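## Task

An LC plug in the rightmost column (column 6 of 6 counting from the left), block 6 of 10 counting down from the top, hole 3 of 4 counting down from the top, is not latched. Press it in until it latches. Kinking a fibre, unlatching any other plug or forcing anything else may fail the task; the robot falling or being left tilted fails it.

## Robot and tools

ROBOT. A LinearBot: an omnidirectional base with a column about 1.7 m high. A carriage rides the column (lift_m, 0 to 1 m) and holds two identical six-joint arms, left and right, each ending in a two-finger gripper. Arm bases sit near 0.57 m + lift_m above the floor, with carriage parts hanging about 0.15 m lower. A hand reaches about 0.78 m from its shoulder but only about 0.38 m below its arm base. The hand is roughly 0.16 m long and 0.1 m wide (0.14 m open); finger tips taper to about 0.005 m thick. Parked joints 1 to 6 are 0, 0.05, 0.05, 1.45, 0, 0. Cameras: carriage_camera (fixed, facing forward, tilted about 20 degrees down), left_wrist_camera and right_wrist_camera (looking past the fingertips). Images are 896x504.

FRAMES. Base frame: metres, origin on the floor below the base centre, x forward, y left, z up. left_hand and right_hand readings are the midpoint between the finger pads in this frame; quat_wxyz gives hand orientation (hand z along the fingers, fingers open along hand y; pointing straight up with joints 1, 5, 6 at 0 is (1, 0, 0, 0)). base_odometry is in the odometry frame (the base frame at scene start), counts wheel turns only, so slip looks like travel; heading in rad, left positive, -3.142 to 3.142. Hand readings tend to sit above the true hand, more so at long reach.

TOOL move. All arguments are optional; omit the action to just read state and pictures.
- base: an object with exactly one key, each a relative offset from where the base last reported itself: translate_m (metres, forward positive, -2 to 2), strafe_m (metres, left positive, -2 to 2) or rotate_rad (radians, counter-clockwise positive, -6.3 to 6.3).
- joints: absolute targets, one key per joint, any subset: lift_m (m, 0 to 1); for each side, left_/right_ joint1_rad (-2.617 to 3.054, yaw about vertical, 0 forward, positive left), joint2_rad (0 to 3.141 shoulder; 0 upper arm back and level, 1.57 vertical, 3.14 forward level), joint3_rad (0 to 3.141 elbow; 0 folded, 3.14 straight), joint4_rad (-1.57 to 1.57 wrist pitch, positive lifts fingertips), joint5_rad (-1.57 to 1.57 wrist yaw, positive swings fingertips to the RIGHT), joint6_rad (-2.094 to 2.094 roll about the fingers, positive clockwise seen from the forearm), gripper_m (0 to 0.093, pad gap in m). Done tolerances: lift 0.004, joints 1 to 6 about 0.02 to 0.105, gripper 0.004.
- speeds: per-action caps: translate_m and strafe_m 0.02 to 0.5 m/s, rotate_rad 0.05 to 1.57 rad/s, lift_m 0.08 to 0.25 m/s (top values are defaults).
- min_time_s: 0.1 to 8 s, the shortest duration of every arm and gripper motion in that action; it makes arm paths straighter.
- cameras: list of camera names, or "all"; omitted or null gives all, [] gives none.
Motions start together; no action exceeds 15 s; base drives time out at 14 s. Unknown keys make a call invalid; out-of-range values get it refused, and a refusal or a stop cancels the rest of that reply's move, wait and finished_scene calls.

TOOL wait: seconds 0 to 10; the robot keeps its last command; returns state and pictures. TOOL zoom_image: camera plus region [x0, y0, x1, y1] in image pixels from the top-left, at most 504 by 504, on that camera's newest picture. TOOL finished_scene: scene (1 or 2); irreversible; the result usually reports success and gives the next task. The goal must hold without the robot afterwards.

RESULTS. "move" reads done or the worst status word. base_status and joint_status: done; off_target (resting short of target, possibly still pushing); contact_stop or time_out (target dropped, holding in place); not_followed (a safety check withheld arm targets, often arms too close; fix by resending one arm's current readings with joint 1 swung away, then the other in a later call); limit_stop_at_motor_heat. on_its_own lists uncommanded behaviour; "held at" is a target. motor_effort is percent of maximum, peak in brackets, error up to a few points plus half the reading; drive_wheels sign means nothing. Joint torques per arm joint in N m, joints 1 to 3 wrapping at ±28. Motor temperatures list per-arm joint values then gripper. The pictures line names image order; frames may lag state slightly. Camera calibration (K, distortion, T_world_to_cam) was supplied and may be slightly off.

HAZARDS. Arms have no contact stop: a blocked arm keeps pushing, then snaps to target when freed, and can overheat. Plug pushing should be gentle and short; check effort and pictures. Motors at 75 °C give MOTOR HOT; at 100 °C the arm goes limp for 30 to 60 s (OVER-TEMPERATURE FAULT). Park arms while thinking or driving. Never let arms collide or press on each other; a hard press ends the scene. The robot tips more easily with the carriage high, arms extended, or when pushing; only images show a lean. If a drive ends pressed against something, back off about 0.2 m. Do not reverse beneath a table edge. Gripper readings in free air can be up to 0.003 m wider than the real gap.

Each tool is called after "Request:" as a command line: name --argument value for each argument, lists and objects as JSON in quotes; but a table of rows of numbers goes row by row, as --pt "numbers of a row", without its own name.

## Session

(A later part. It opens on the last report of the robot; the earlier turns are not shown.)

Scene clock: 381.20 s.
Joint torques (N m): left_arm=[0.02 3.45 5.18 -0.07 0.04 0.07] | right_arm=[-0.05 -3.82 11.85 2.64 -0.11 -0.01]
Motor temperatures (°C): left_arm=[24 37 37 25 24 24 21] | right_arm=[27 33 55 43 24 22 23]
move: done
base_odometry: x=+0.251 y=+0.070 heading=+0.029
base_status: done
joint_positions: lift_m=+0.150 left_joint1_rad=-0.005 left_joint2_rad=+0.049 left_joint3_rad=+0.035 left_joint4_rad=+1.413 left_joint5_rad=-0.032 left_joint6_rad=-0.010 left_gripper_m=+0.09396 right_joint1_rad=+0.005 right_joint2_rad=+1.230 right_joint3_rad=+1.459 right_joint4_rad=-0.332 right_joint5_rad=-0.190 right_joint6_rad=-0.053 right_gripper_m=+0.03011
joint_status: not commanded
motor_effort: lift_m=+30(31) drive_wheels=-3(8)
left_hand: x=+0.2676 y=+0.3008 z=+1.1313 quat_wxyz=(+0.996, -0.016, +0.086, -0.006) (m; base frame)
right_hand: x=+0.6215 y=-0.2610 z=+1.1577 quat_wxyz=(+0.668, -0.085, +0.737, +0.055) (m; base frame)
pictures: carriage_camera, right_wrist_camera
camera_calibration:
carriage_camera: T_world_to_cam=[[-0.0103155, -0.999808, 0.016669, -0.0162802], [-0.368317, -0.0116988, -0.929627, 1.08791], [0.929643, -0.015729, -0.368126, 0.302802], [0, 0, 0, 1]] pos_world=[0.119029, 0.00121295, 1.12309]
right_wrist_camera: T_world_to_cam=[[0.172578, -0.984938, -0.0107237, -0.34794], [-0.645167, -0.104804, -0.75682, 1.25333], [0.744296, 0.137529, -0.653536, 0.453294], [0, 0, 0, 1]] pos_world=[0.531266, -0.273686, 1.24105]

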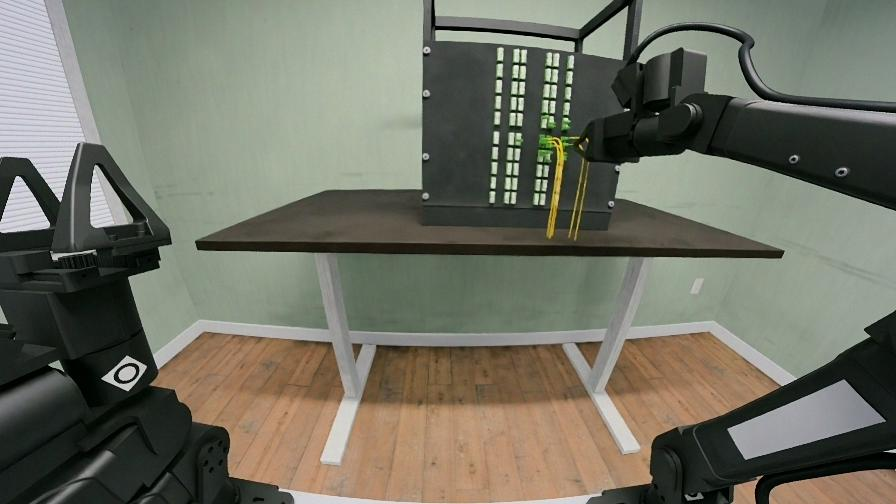

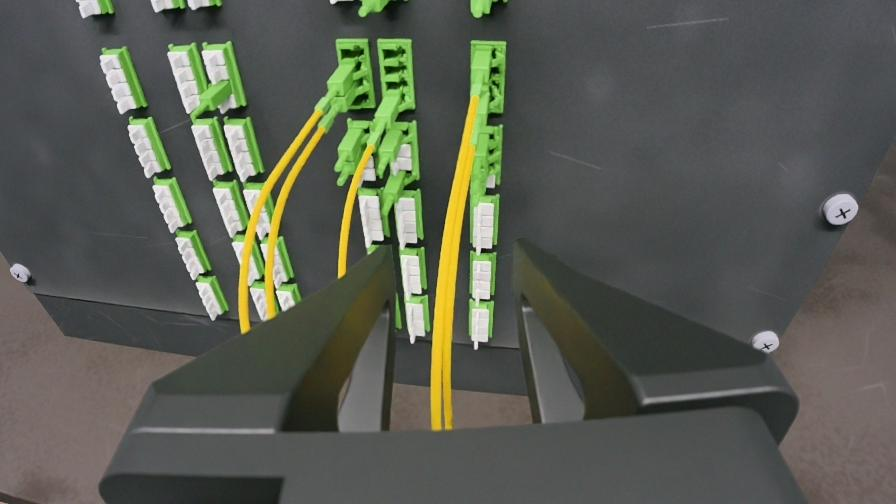

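Request:
move --base '{"strafe_m": 0.005}' --joints '{"lift_m": 0.1465}' --speeds '{"strafe_m": 0.02, "lift_m": 0.08}' --cameras '[]'

Request:
move --base '{"translate_m": 0.03}' --speeds '{"translate_m": 0.03}' --cameras '["carriage_camera", "right_wrist_camera"]'

Request:
zoom_image --camera "right_wrist_camera" --region '[360, 60, 560, 260]'

Request:
zoom_image --camera "carriage_camera" --region '[530, 100, 640, 260]'

Scene clock: 413.77 s.
Joint torques (N m): left_arm=[0.01 3.48 5.08 -0.08 0.04 0.07] | right_arm=[0.14 -4.01 11.58 2.66 -0.11 -0.01]
Motor temperatures (°C): left_arm=[24 37 37 24 24 24 21] | right_arm=[27 33 52 44 24 22 23]
move: done
base_odometry: x=+0.251 y=+0.075 heading=+0.029
base_status: done
joint_positions: lift_m=+0.147 left_joint1_rad=-0.005 left_joint2_rad=+0.049 left_joint3_rad=+0.035 left_joint4_rad=+1.413 left_joint5_rad=-0.032 left_joint6_rad=-0.010 left_gripper_m=+0.09396 right_joint1_rad=+0.004 right_joint2_rad=+1.232 right_joint3_rad=+1.461 right_joint4_rad=-0.335 right_joint5_rad=-0.193 right_joint6_rad=-0.053 right_gripper_m=+0.03011
joint_status: all done
motor_effort: lift_m=+29(32) drive_wheels=-1(5)
left_hand: x=+0.2676 y=+0.3008 z=+1.1279 quat_wxyz=(+0.996, -0.016, +0.086, -0.006) (m; base frame)
right_hand: x=+0.6218 y=-0.2609 z=+1.1540 quat_wxyz=(+0.667, -0.086, +0.738, +0.055) (m; base frame)
pictures: none
No camera images: "cameras" was empty.

Scene clock: 415.27 s.
Joint torques (N m): left_arm=[0.02 3.45 5.19 -0.08 0.04 0.07] | right_arm=[0.08 -4.15 11.59 2.69 -0.09 0]
Motor temperatures (°C): left_arm=[24 37 37 24 24 24 21] | right_arm=[27 33 53 44 24 22 23]
move: done
base_odometry: x=+0.281 y=+0.076 heading=+0.029
base_status: done
joint_positions: lift_m=+0.147 left_joint1_rad=-0.005 left_joint2_rad=+0.049 left_joint3_rad=+0.035 left_joint4_rad=+1.414 left_joint5_rad=-0.032 left_joint6_rad=-0.010 left_gripper_m=+0.09396 right_joint1_rad=+0.004 right_joint2_rad=+1.232 right_joint3_rad=+1.461 right_joint4_rad=-0.336 right_joint5_rad=-0.193 right_joint6_rad=-0.053 right_gripper_m=+0.03011
joint_status: not commanded
motor_effort: lift_m=+29(29) drive_wheels=-1(13)
left_hand: x=+0.2674 y=+0.3008 z=+1.1279 quat_wxyz=(+0.996, -0.016, +0.085, -0.006) (m; base frame)
right_hand: x=+0.6219 y=-0.2609 z=+1.1535 quat_wxyz=(+0.667, -0.086, +0.738, +0.055) (m; base frame)
pictures: carriage_camera, right_wrist_camera
camera_calibration:
carriage_camera: T_world_to_cam=[[-0.0103155, -0.999808, 0.016669, -0.0162235], [-0.368317, -0.0116988, -0.929627, 1.08475], [0.929643, -0.015729, -0.368126, 0.301551], [0, 0, 0, 1]] pos_world=[0.119029, 0.00121295, 1.11969]
right_wrist_camera: T_world_to_cam=[[0.174798, -0.984538, -0.0114097, -0.348443], [-0.648048, -0.106317, -0.754142, 1.24876], [0.741269, 0.139216, -0.656612, 0.456126], [0, 0, 0, 1]] pos_world=[0.532052, -0.273792, 1.23726]

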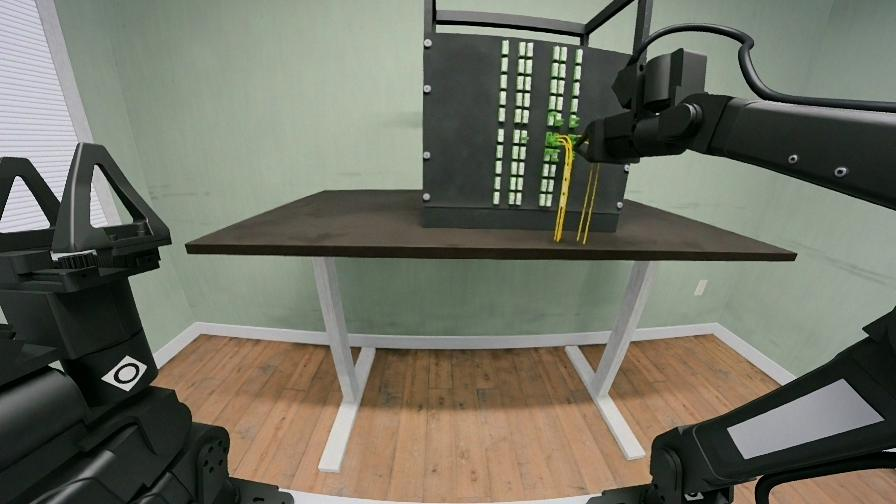

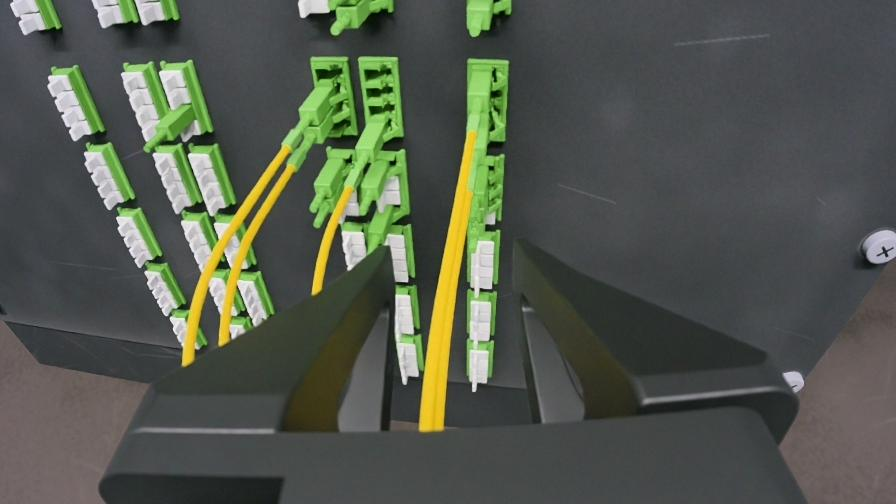

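Scaled by 2.520 from the camera's 896x504 image, which has a finer 1280x720 frame.

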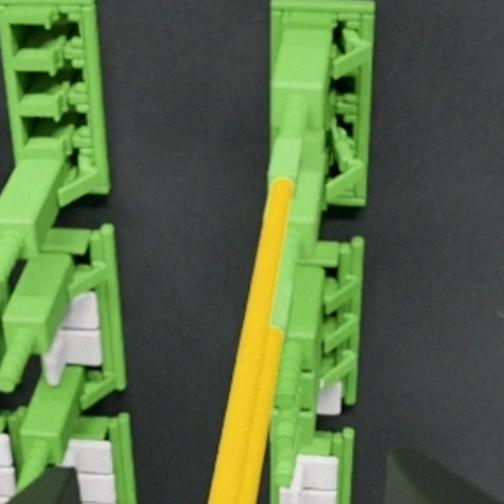

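Scaled by 3.150 from the camera's 896x504 image, which has a finer 1280x720 frame.

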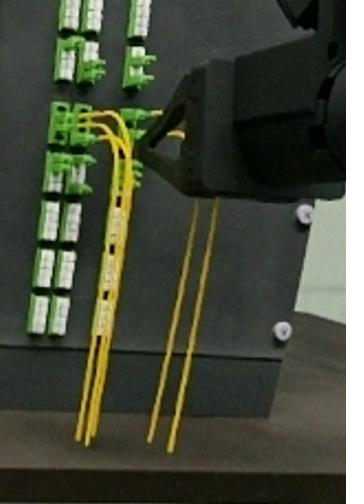

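Request:
move --joints '{"right_gripper_m": 0.014}' --min_time_s 1.5 --cameras '["right_wrist_camera"]'

Request:
zoom_image --camera "right_wrist_camera" --region '[360, 120, 560, 440]'

Scene clock: 441.83 s.
Joint torques (N m): left_arm=[-0.01 3.47 5.14 -0.08 0.04 0.07] | right_arm=[0.06 -4.08 11.54 2.69 -0.08 -0.01]
Motor temperatures (°C): left_arm=[24 36 37 24 24 24 21] | right_arm=[27 33 57 44 24 22 23]
move: done
base_odometry: x=+0.281 y=+0.076 heading=+0.029
base_status: not commanded
joint_positions: lift_m=+0.147 left_joint1_rad=-0.005 left_joint2_rad=+0.049 left_joint3_rad=+0.035 left_joint4_rad=+1.414 left_joint5_rad=-0.032 left_joint6_rad=-0.010 left_gripper_m=+0.09396 right_joint1_rad=+0.004 right_joint2_rad=+1.232 right_joint3_rad=+1.461 right_joint4_rad=-0.336 right_joint5_rad=-0.193 right_joint6_rad=-0.053 right_gripper_m=+0.01411
joint_status: all done
motor_effort: lift_m=+29(30) drive_wheels=-1(1)
left_hand: x=+0.2674 y=+0.3008 z=+1.1279 quat_wxyz=(+0.996, -0.016, +0.085, -0.006) (m; base frame)
right_hand: x=+0.6219 y=-0.2609 z=+1.1535 quat_wxyz=(+0.667, -0.086, +0.738, +0.055) (m; base frame)
pictures: right_wrist_camera
camera_calibration:
right_wrist_camera: T_world_to_cam=[[0.174798, -0.984538, -0.0114097, -0.348443], [-0.648048, -0.106317, -0.754142, 1.24876], [0.741269, 0.139216, -0.656612, 0.456126], [0, 0, 0, 1]] pos_world=[0.532052, -0.273792, 1.23726]

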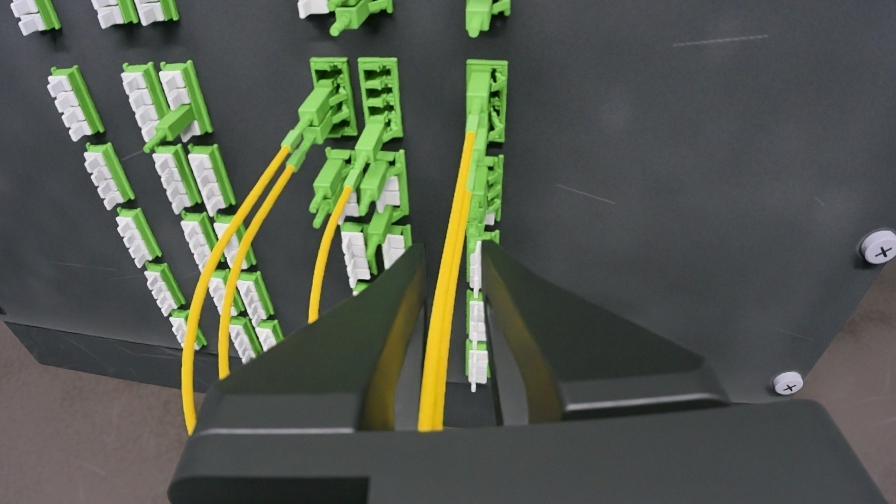

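Scaled by 1.575 from the camera's 896x504 image, which has a finer 1280x720 frame.

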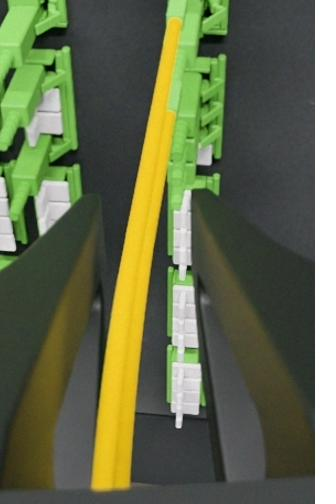

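Request:
move --base '{"translate_m": 0.02}' --speeds '{"translate_m": 0.02}' --cameras '["carriage_camera", "right_wrist_camera"]'

Request:
zoom_image --camera "right_wrist_camera" --region '[360, 120, 560, 440]'

Request:
zoom_image --camera "right_wrist_camera" --region '[410, 60, 530, 300]'

Request:
zoom_image --camera "carriage_camera" --region '[540, 90, 640, 190]'

Scene clock: 446.53 s.
Joint torques (N m): left_arm=[0.02 3.47 5.14 -0.09 0.04 0.07] | right_arm=[0.09 -4.16 11.54 2.7 -0.08 -0.01]
Motor temperatures (°C): left_arm=[24 36 37 24 24 24 21] | right_arm=[27 33 58 44 24 22 23]
move: done
base_odometry: x=+0.301 y=+0.076 heading=+0.029
base_status: done
joint_positions: lift_m=+0.147 left_joint1_rad=-0.005 left_joint2_rad=+0.049 left_joint3_rad=+0.035 left_joint4_rad=+1.414 left_joint5_rad=-0.032 left_joint6_rad=-0.010 left_gripper_m=+0.09396 right_joint1_rad=+0.004 right_joint2_rad=+1.233 right_joint3_rad=+1.461 right_joint4_rad=-0.336 right_joint5_rad=-0.193 right_joint6_rad=-0.053 right_gripper_m=+0.01411
joint_status: not commanded
motor_effort: lift_m=+29(30) drive_wheels=-1(11)
left_hand: x=+0.2673 y=+0.3008 z=+1.1280 quat_wxyz=(+0.996, -0.016, +0.085, -0.006) (m; base frame)
right_hand: x=+0.6223 y=-0.2609 z=+1.1529 quat_wxyz=(+0.666, -0.086, +0.739, +0.056) (m; base frame)
pictures: carriage_camera, right_wrist_camera
camera_calibration:
carriage_camera: T_world_to_cam=[[-0.0103155, -0.999808, 0.016669, -0.0162235], [-0.368317, -0.0116988, -0.929627, 1.08475], [0.929643, -0.015729, -0.368126, 0.301551], [0, 0, 0, 1]] pos_world=[0.119029, 0.00121295, 1.11969]
right_wrist_camera: T_world_to_cam=[[0.174787, -0.984537, -0.0116691, -0.348208], [-0.649234, -0.106333, -0.753119, 1.24814], [0.740233, 0.139211, -0.657781, 0.457493], [0, 0, 0, 1]] pos_world=[0.532548, -0.273792, 1.23687]

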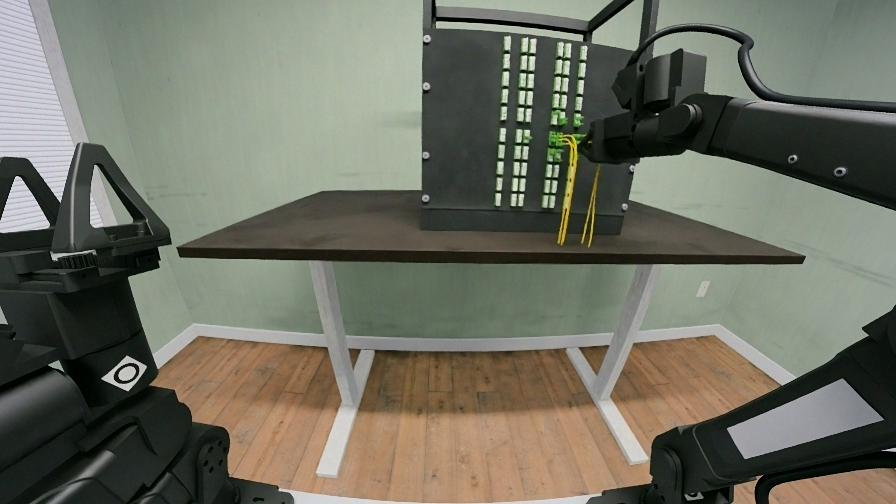

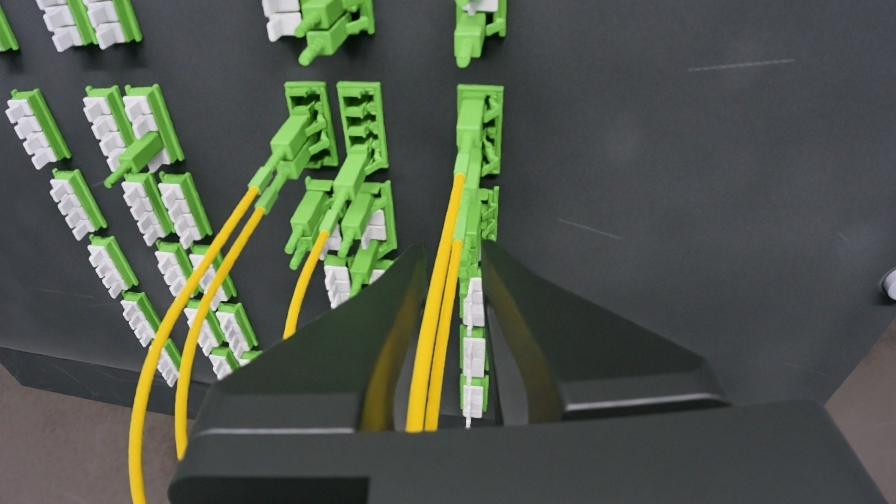

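Scaled by 1.575 from the camera's 896x504 image, which has a finer 1280x720 frame.

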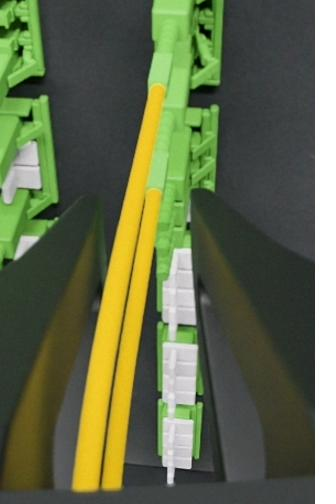

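Scaled by 2.100 from the camera's 896x504 image, which has a finer 1280x720 frame.

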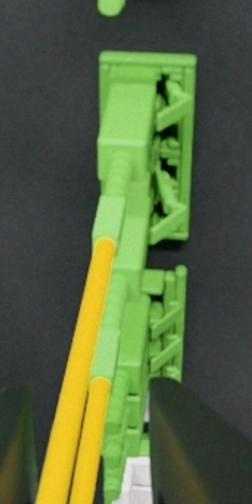

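Scaled by 5.040 from the camera's 896x504 image, which has a finer 1280x720 frame.

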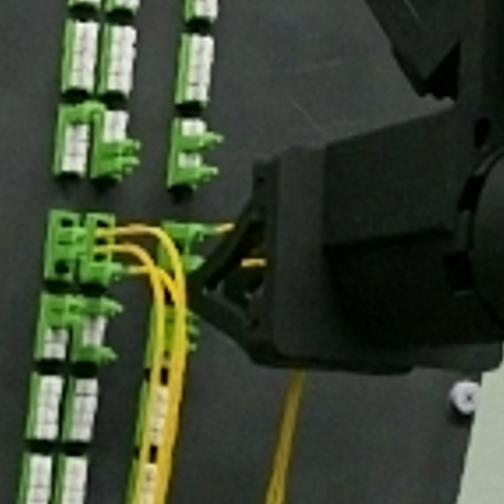

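Request:
zoom_image --camera "carriage_camera" --region '[565, 125, 605, 165]'

Scaled by 12.600 from the camera's 896x504 image, which has a finer 1280x720 frame.

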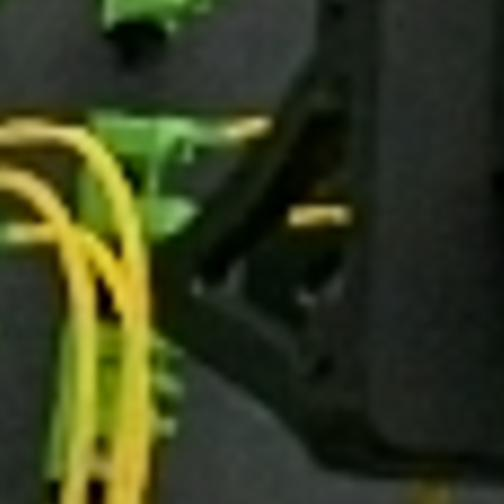

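Request:
move --joints '{"left_joint1_rad": -0.95, "left_gripper_m": 0.0}' --min_time_s 2 --cameras '[]'

Request:
move --joints '{"left_joint2_rad": 1.5526, "left_joint3_rad": 1.33, "left_joint4_rad": 0.504, "left_joint5_rad": 0.0, "left_joint6_rad": 0.0}' --min_time_s 3

Scene clock: 484.47 s.
Joint torques (N m): left_arm=[-0.68 3.45 5.12 -0.09 0.05 0.07] | right_arm=[0.08 -4.16 11.54 2.7 -0.08 -0.01]
Motor temperatures (°C): left_arm=[24 36 37 24 24 24 21] | right_arm=[27 33 60 44 24 22 23]
move: done
base_odometry: x=+0.301 y=+0.076 heading=+0.029
base_status: not commanded
joint_positions: lift_m=+0.147 left_joint1_rad=-0.942 left_joint2_rad=+0.049 left_joint3_rad=+0.035 left_joint4_rad=+1.414 left_joint5_rad=-0.032 left_joint6_rad=-0.010 left_gripper_m=+0.00048 right_joint1_rad=+0.004 right_joint2_rad=+1.233 right_joint3_rad=+1.461 right_joint4_rad=-0.336 right_joint5_rad=-0.193 right_joint6_rad=-0.053 right_gripper_m=+0.01411
joint_status: all done
motor_effort: lift_m=+29(30) drive_wheels=-1(1)
left_hand: x=+0.2537 y=+0.2634 z=+1.1280 quat_wxyz=(+0.886, +0.024, +0.083, -0.455) (m; base frame)
right_hand: x=+0.6223 y=-0.2609 z=+1.1529 quat_wxyz=(+0.666, -0.086, +0.739, +0.056) (m; base frame)
pictures: none
No camera images: "cameras" was empty.

Scene clock: 487.77 s.
Joint torques (N m): left_arm=[-0.69 -6.05 8.49 1.84 0.16 0.18] | right_arm=[0.09 -4.16 11.56 2.7 -0.08 -0.01]
Motor temperatures (°C): left_arm=[24 36 37 24 24 24 21] | right_arm=[27 33 60 44 24 22 23]
move: done
base_odometry: x=+0.301 y=+0.076 heading=+0.029
base_status: not commanded
joint_positions: lift_m=+0.147 left_joint1_rad=-0.942 left_joint2_rad=+1.544 left_joint3_rad=+1.307 left_joint4_rad=+0.518 left_joint5_rad=-0.016 left_joint6_rad=-0.010 left_gripper_m=+0.00048 right_joint1_rad=+0.004 right_joint2_rad=+1.233 right_joint3_rad=+1.461 right_joint4_rad=-0.337 right_joint5_rad=-0.193 right_joint6_rad=-0.053 right_gripper_m=+0.01411
joint_status: all done
motor_effort: lift_m=+29(30) drive_wheels=-1(1)
left_hand: x=+0.5207 y=-0.1082 z=+1.1491 quat_wxyz=(+0.713, +0.264, +0.540, -0.362) (m; base frame)
right_hand: x=+0.6223 y=-0.2609 z=+1.1528 quat_wxyz=(+0.666, -0.086, +0.739, +0.056) (m; base frame)
pictures: carriage_camera, left_wrist_camera, right_wrist_camera
camera_calibration:
carriage_camera: T_world_to_cam=[[-0.0103155, -0.999808, 0.016669, -0.0162235], [-0.368317, -0.0116988, -0.929627, 1.08475], [0.929643, -0.015729, -0.368126, 0.301551], [0, 0, 0, 1]] pos_world=[0.119029, 0.00121295, 1.11969]
left_wrist_camera: T_world_to_cam=[[-0.783396, -0.620635, -0.0332033, 0.383166], [-0.174671, 0.271119, -0.946565, 1.21236], [0.596473, -0.735735, -0.3208, 0.0988047], [0, 0, 0, 1]] pos_world=[0.453002, -0.0181944, 1.192]
right_wrist_camera: T_world_to_cam=[[0.174776, -0.984538, -0.0117319, -0.348125], [-0.649451, -0.106319, -0.752934, 1.24796], [0.740045, 0.139214, -0.657991, 0.457789], [0, 0, 0, 1]] pos_world=[0.532548, -0.273792, 1.23677]

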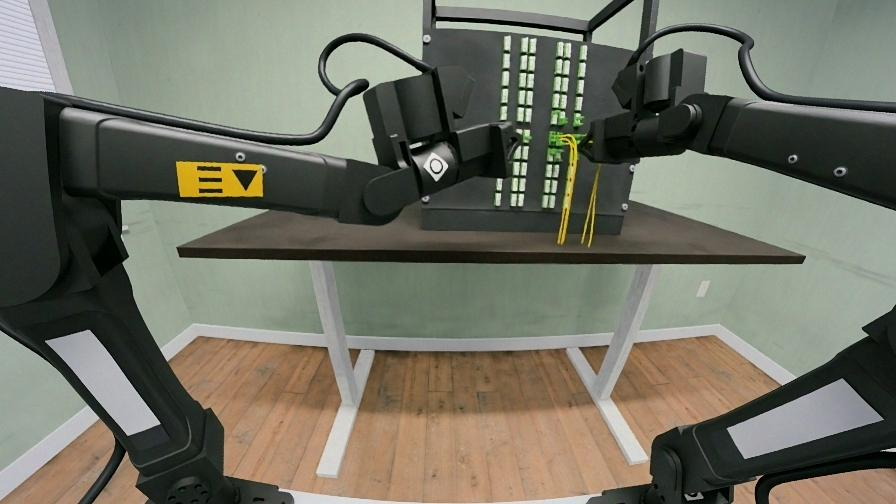

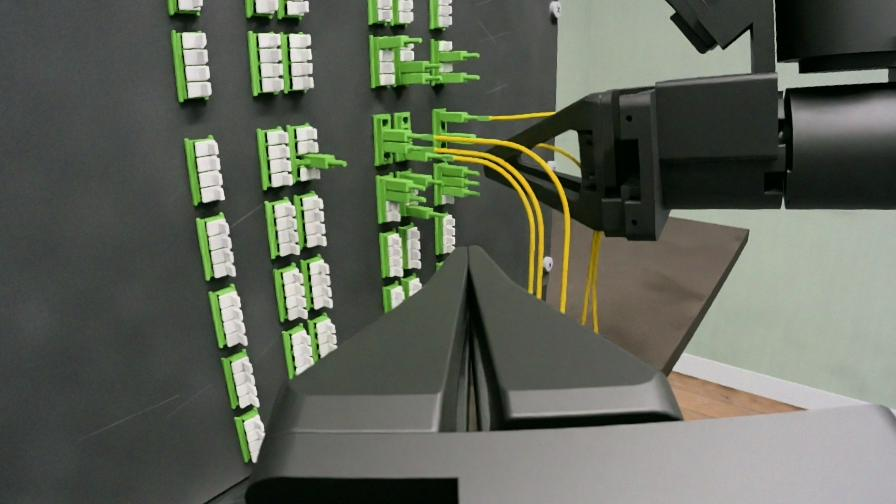

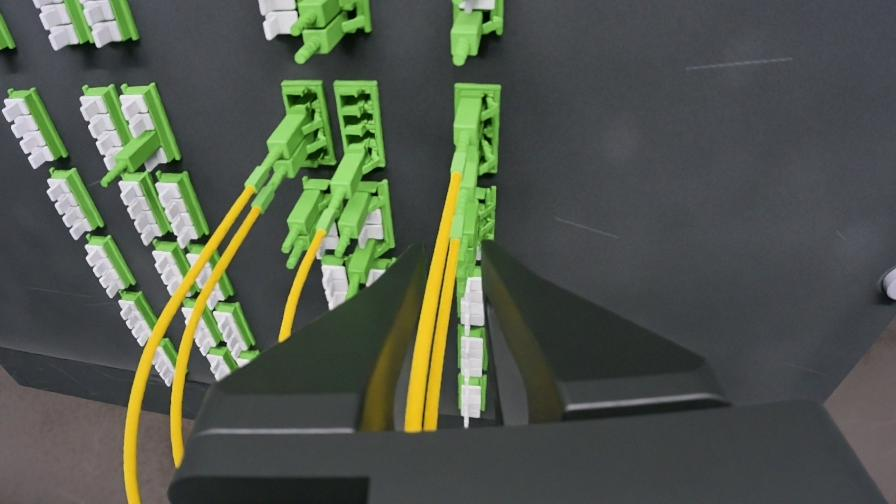

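Request:
zoom_image --camera "left_wrist_camera" --region '[420, 80, 620, 250]'

Request:
zoom_image --camera "left_wrist_camera" --region '[420, 95, 520, 195]'

Scaled by 2.520 from the camera's 896x504 image, which has a finer 1280x720 frame.

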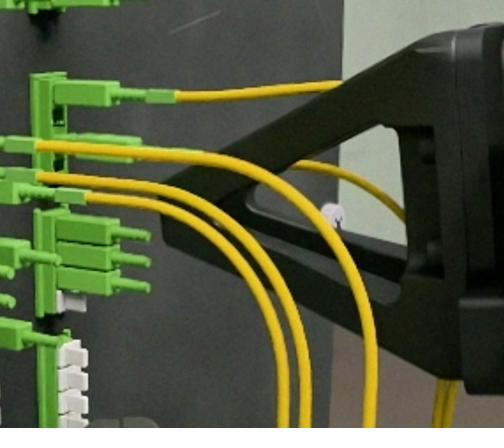

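Scaled by 5.040 from the camera's 896x504 image, which has a finer 1280x720 frame.

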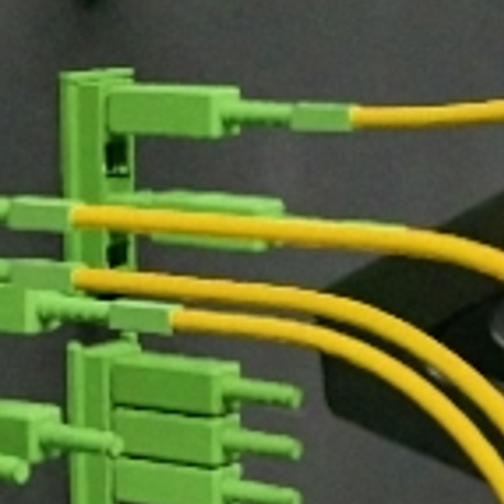

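Request:
move --joints '{"lift_m": 0.1585}' --speeds '{"lift_m": 0.08}' --cameras '["left_wrist_camera", "right_wrist_camera"]'

Request:
zoom_image --camera "left_wrist_camera" --region '[420, 95, 520, 195]'

Request:
zoom_image --camera "right_wrist_camera" --region '[400, 100, 520, 300]'

Scene clock: 519.87 s.
Joint torques (N m): left_arm=[-0.69 -6.37 7.98 1.91 0.16 0.18] | right_arm=[0.09 -4.16 11.19 2.7 -0.08 -0.01]
Motor temperatures (°C): left_arm=[24 37 41 29 24 24 21] | right_arm=[27 32 61 44 24 22 23]
move: done
base_odometry: x=+0.301 y=+0.076 heading=+0.029
base_status: not commanded
joint_positions: lift_m=+0.158 left_joint1_rad=-0.942 left_joint2_rad=+1.547 left_joint3_rad=+1.314 left_joint4_rad=+0.511 left_joint5_rad=-0.014 left_joint6_rad=-0.010 left_gripper_m=+0.00048 right_joint1_rad=+0.004 right_joint2_rad=+1.234 right_joint3_rad=+1.465 right_joint4_rad=-0.336 right_joint5_rad=-0.193 right_joint6_rad=-0.053 right_gripper_m=+0.01411
joint_status: all done
motor_effort: lift_m=+32(39) drive_wheels=+3(3)
left_hand: x=+0.5212 y=-0.1093 z=+1.1610 quat_wxyz=(+0.711, +0.266, +0.541, -0.362) (m; base frame)
right_hand: x=+0.6221 y=-0.2609 z=+1.1664 quat_wxyz=(+0.667, -0.086, +0.738, +0.055) (m; base frame)
pictures: left_wrist_camera, right_wrist_camera
camera_calibration:
left_wrist_camera: T_world_to_cam=[[-0.784391, -0.619349, -0.0337425, 0.384502], [-0.175854, 0.274223, -0.945451, 1.2237], [0.594817, -0.735669, -0.324013, 0.106083], [0, 0, 0, 1]] pos_world=[0.453692, -0.019384, 1.20429]
right_wrist_camera: T_world_to_cam=[[0.174817, -0.984539, -0.0110627, -0.348743], [-0.646592, -0.106323, -0.75539, 1.25912], [0.742535, 0.139208, -0.655182, 0.461995], [0, 0, 0, 1]] pos_world=[0.532056, -0.273792, 1.24996]

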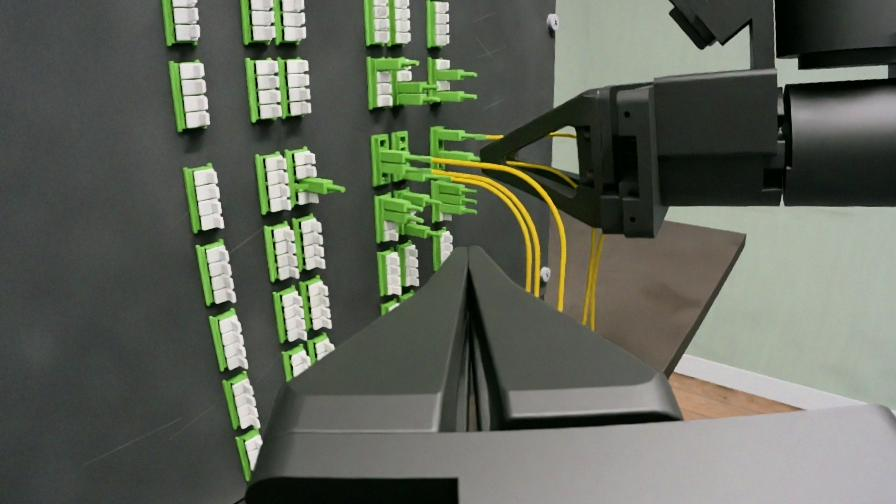

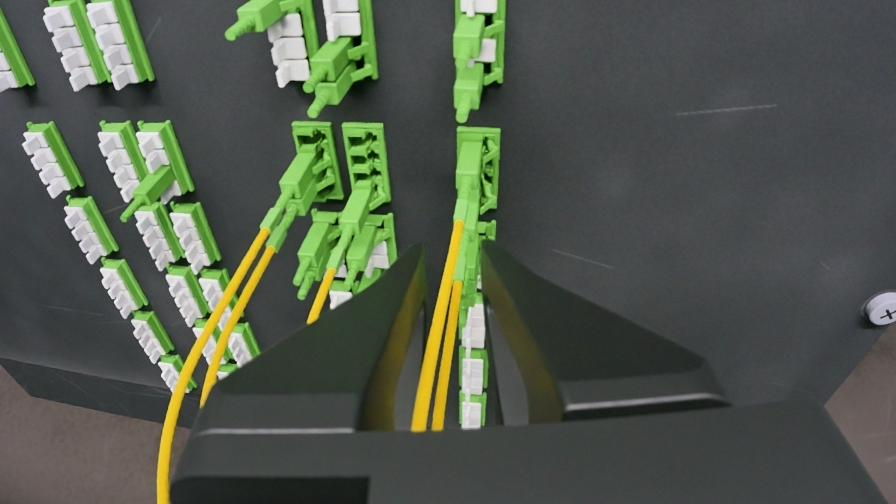

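Scaled by 5.040 from the camera's 896x504 image, which has a finer 1280x720 frame.

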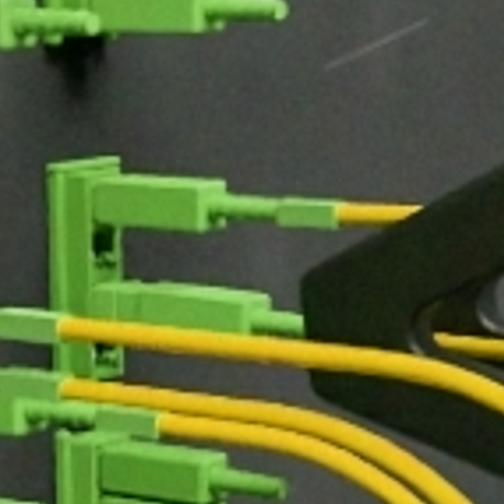

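Scaled by 2.520 from the camera's 896x504 image, which has a finer 1280x720 frame.

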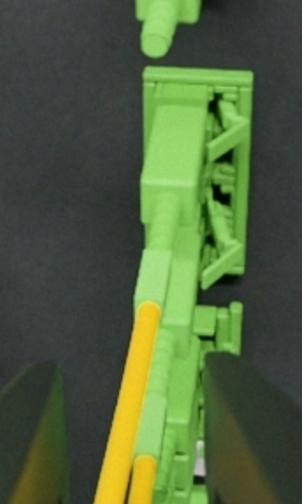

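Request:
move --base '{"strafe_m": -0.002}' --speeds '{"strafe_m": 0.02}' --cameras '["left_wrist_camera", "right_wrist_camera"]'

Request:
zoom_image --camera "right_wrist_camera" --region '[400, 100, 520, 300]'

Request:
zoom_image --camera "left_wrist_camera" --region '[420, 95, 520, 195]'

Scene clock: 543.30 s.
Joint torques (N m): left_arm=[-0.54 -6.52 7.92 1.94 0.15 0.18] | right_arm=[0.09 -4.1 11.15 2.7 -0.04 0]
Motor temperatures (°C): left_arm=[24 38 41 30 24 24 22] | right_arm=[27 32 57 45 24 22 23]
move: done
base_odometry: x=+0.301 y=+0.074 heading=+0.029
base_status: done
joint_positions: lift_m=+0.158 left_joint1_rad=-0.944 left_joint2_rad=+1.549 left_joint3_rad=+1.314 left_joint4_rad=+0.509 left_joint5_rad=-0.013 left_joint6_rad=-0.010 left_gripper_m=+0.00048 right_joint1_rad=+0.004 right_joint2_rad=+1.234 right_joint3_rad=+1.465 right_joint4_rad=-0.336 right_joint5_rad=-0.194 right_joint6_rad=-0.053 right_gripper_m=+0.01410
joint_status: not commanded
motor_effort: lift_m=+32(32) drive_wheels=+4(5)
left_hand: x=+0.5206 y=-0.1104 z=+1.1598 quat_wxyz=(+0.710, +0.267, +0.542, -0.362) (m; base frame)
right_hand: x=+0.6220 y=-0.2607 z=+1.1664 quat_wxyz=(+0.667, -0.086, +0.738, +0.056) (m; base frame)
pictures: left_wrist_camera, right_wrist_camera
camera_calibration:
left_wrist_camera: T_world_to_cam=[[-0.786092, -0.617166, -0.0341236, 0.384907], [-0.176858, 0.277478, -0.944313, 1.22235], [0.592267, -0.736282, -0.327274, 0.110214], [0, 0, 0, 1]] pos_world=[0.453479, -0.0204744, 1.20348]
right_wrist_camera: T_world_to_cam=[[0.175535, -0.98441, -0.011145, -0.34889], [-0.64652, -0.106732, -0.755394, 1.25898], [0.742428, 0.139804, -0.655176, 0.462195], [0, 0, 0, 1]] pos_world=[0.532054, -0.273694, 1.24996]

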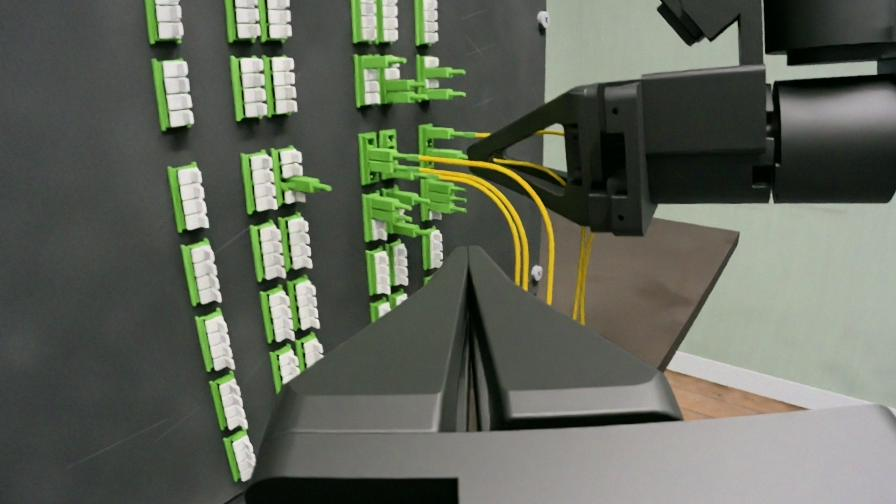

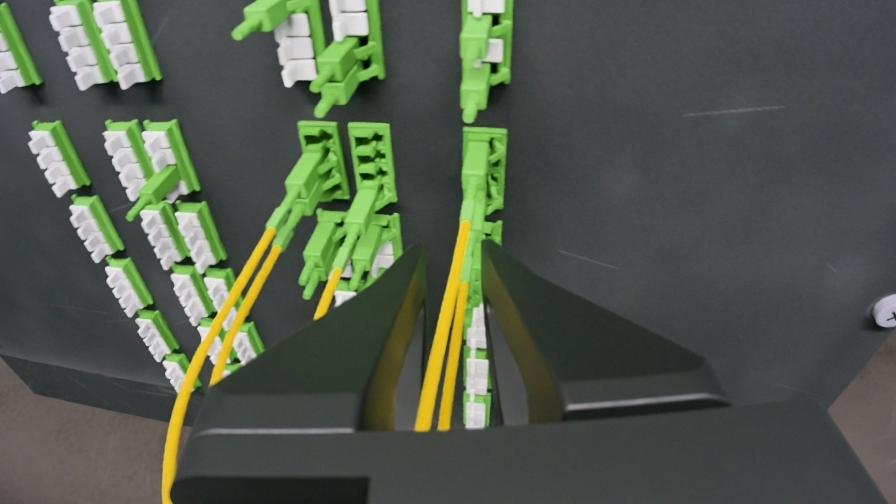

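Scaled by 2.520 from the camera's 896x504 image, which has a finer 1280x720 frame.

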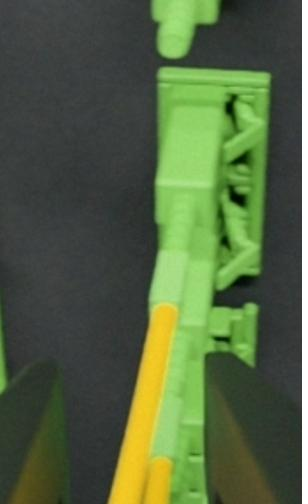

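Scaled by 5.040 from the camera's 896x504 image, which has a finer 1280x720 frame.

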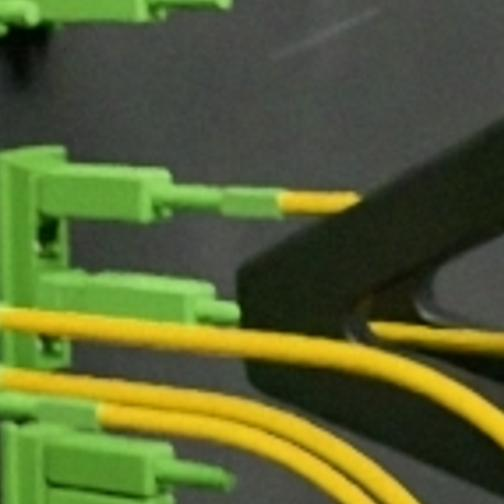

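Request:
move --joints '{"right_joint5_rad": -0.18}' --min_time_s 1 --cameras '["left_wrist_camera", "right_wrist_camera"]'

Request:
zoom_image --camera "right_wrist_camera" --region '[400, 100, 520, 300]'

Request:
zoom_image --camera "left_wrist_camera" --region '[400, 95, 500, 195]'

Scene clock: 580.20 s.
Joint torques (N m): left_arm=[-0.53 -6.54 7.97 1.93 0.15 0.18] | right_arm=[0.08 -4.21 11.18 2.7 0.1 0]
Motor temperatures (°C): left_arm=[23 39 41 30 24 24 22] | right_arm=[27 32 55 45 24 22 23]
move: done
base_odometry: x=+0.301 y=+0.074 heading=+0.029
base_status: not commanded
joint_positions: lift_m=+0.158 left_joint1_rad=-0.944 left_joint2_rad=+1.549 left_joint3_rad=+1.314 left_joint4_rad=+0.509 left_joint5_rad=-0.013 left_joint6_rad=-0.010 left_gripper_m=+0.00048 right_joint1_rad=+0.004 right_joint2_rad=+1.234 right_joint3_rad=+1.465 right_joint4_rad=-0.336 right_joint5_rad=-0.191 right_joint6_rad=-0.053 right_gripper_m=+0.01410
joint_status: all done
motor_effort: lift_m=+32(32) drive_wheels=+4(4)
left_hand: x=+0.5207 y=-0.1104 z=+1.1597 quat_wxyz=(+0.710, +0.267, +0.542, -0.362) (m; base frame)
right_hand: x=+0.6221 y=-0.2613 z=+1.1664 quat_wxyz=(+0.668, -0.085, +0.738, +0.055) (m; base frame)
pictures: left_wrist_camera, right_wrist_camera
camera_calibration:
left_wrist_camera: T_world_to_cam=[[-0.786114, -0.617138, -0.0341445, 0.384939], [-0.177028, 0.277739, -0.944205, 1.22221], [0.592188, -0.736208, -0.327585, 0.110594], [0, 0, 0, 1]] pos_world=[0.453478, -0.0204734, 1.20338]
right_wrist_camera: T_world_to_cam=[[0.172525, -0.984946, -0.0108263, -0.348025], [-0.64683, -0.104997, -0.755372, 1.25958], [0.742863, 0.137323, -0.655207, 0.461345], [0, 0, 0, 1]] pos_world=[0.532061, -0.273887, 1.24996]

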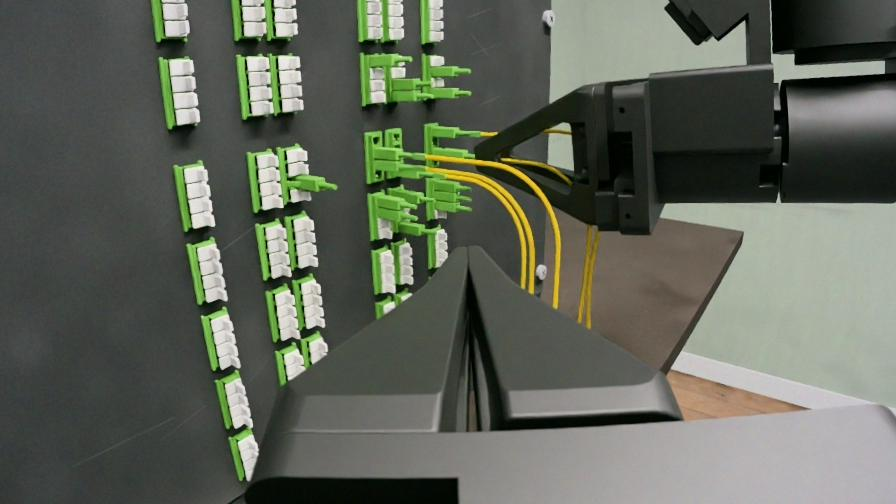

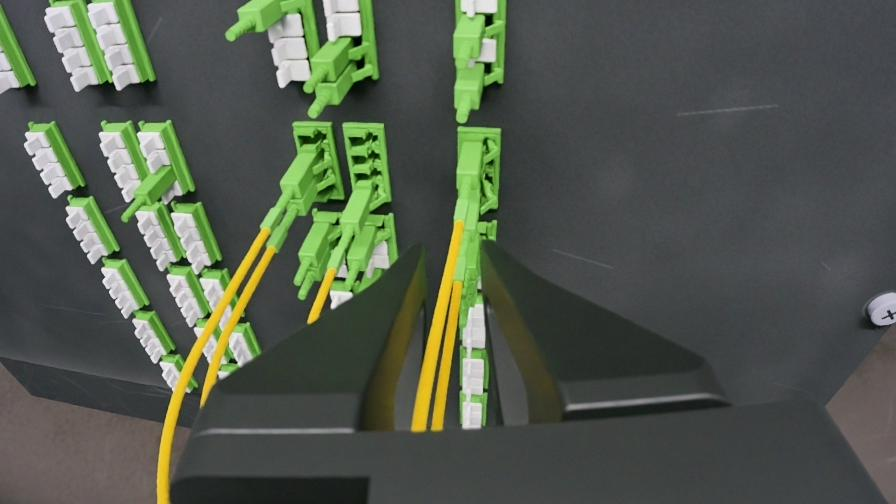

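Scaled by 2.520 from the camera's 896x504 image, which has a finer 1280x720 frame.

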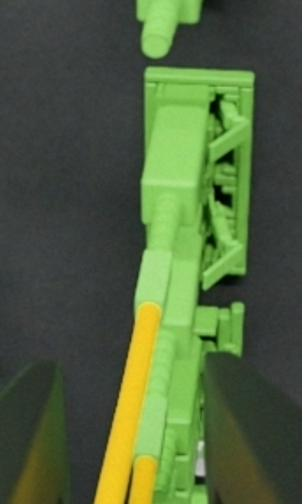

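Scaled by 5.040 from the camera's 896x504 image, which has a finer 1280x720 frame.

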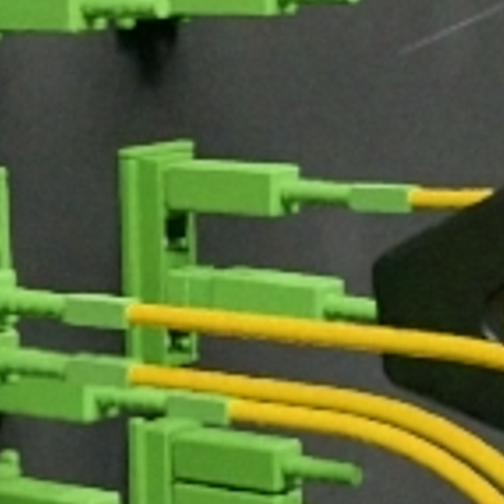

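Request:
wait --seconds 1 --cameras '["left_wrist_camera", "right_wrist_camera"]'

Request:
zoom_image --camera "right_wrist_camera" --region '[400, 100, 520, 300]'

Request:
zoom_image --camera "left_wrist_camera" --region '[400, 95, 500, 195]'

Scene clock: 584.23 s.
Joint torques (N m): left_arm=[-0.5 -6.54 7.97 1.93 0.14 0.18] | right_arm=[0.06 -4.19 11.17 2.7 0.09 0]
Motor temperatures (°C): left_arm=[23 39 41 30 24 24 22] | right_arm=[27 32 55 45 24 22 23]
base_odometry: x=+0.301 y=+0.074 heading=+0.029
base_status: not commanded
joint_positions: lift_m=+0.158 left_joint1_rad=-0.944 left_joint2_rad=+1.549 left_joint3_rad=+1.314 left_joint4_rad=+0.509 left_joint5_rad=-0.013 left_joint6_rad=-0.010 left_gripper_m=+0.00048 right_joint1_rad=+0.004 right_joint2_rad=+1.234 right_joint3_rad=+1.465 right_joint4_rad=-0.336 right_joint5_rad=-0.190 right_joint6_rad=-0.053 right_gripper_m=+0.01410
joint_status: all done
motor_effort: lift_m=+32(32) drive_wheels=+4(4)
left_hand: x=+0.5207 y=-0.1104 z=+1.1597 quat_wxyz=(+0.710, +0.267, +0.542, -0.362) (m; base frame)
right_hand: x=+0.6222 y=-0.2614 z=+1.1664 quat_wxyz=(+0.668, -0.085, +0.738, +0.054) (m; base frame)
wait: 1.00 s; at rest from the start
pictures: left_wrist_camera, right_wrist_camera
camera_calibration:
left_wrist_camera: T_world_to_cam=[[-0.786114, -0.617138, -0.0341445, 0.384939], [-0.177028, 0.277739, -0.944205, 1.22221], [0.592188, -0.736208, -0.327585, 0.110594], [0, 0, 0, 1]] pos_world=[0.453478, -0.0204734, 1.20338]
right_wrist_camera: T_world_to_cam=[[0.171818, -0.98507, -0.0107307, -0.347917], [-0.646897, -0.104604, -0.755369, 1.25977], [0.742969, 0.136727, -0.655212, 0.461069], [0, 0, 0, 1]] pos_world=[0.532162, -0.273985, 1.24996]

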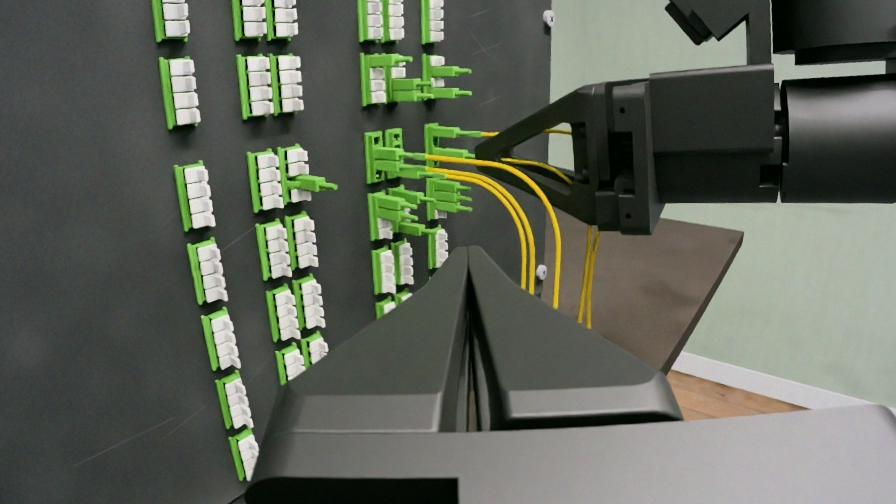

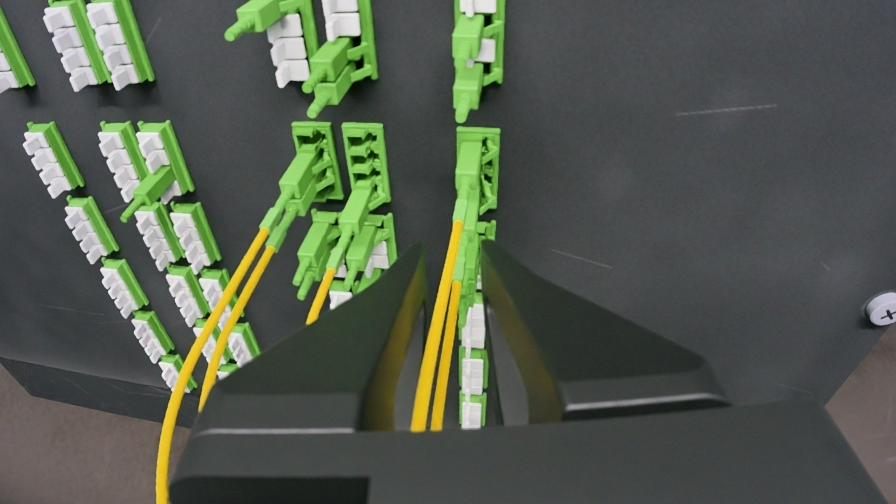

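Scaled by 2.520 from the camera's 896x504 image, which has a finer 1280x720 frame.

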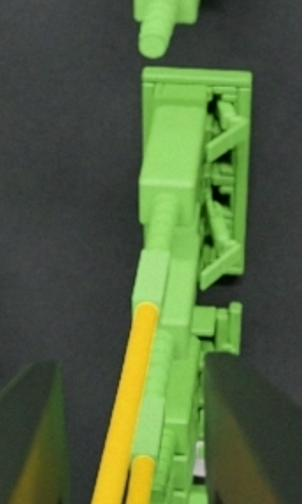

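Scaled by 5.040 from the camera's 896x504 image, which has a finer 1280x720 frame.

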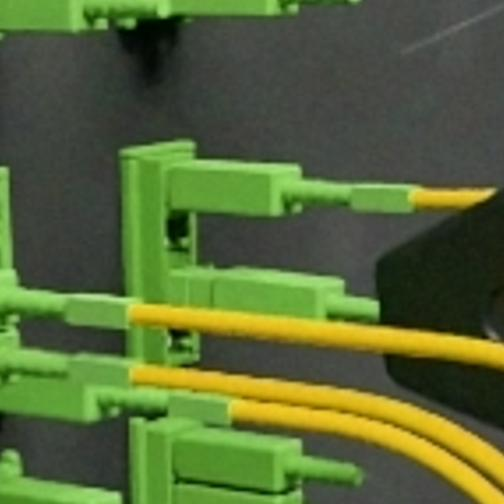

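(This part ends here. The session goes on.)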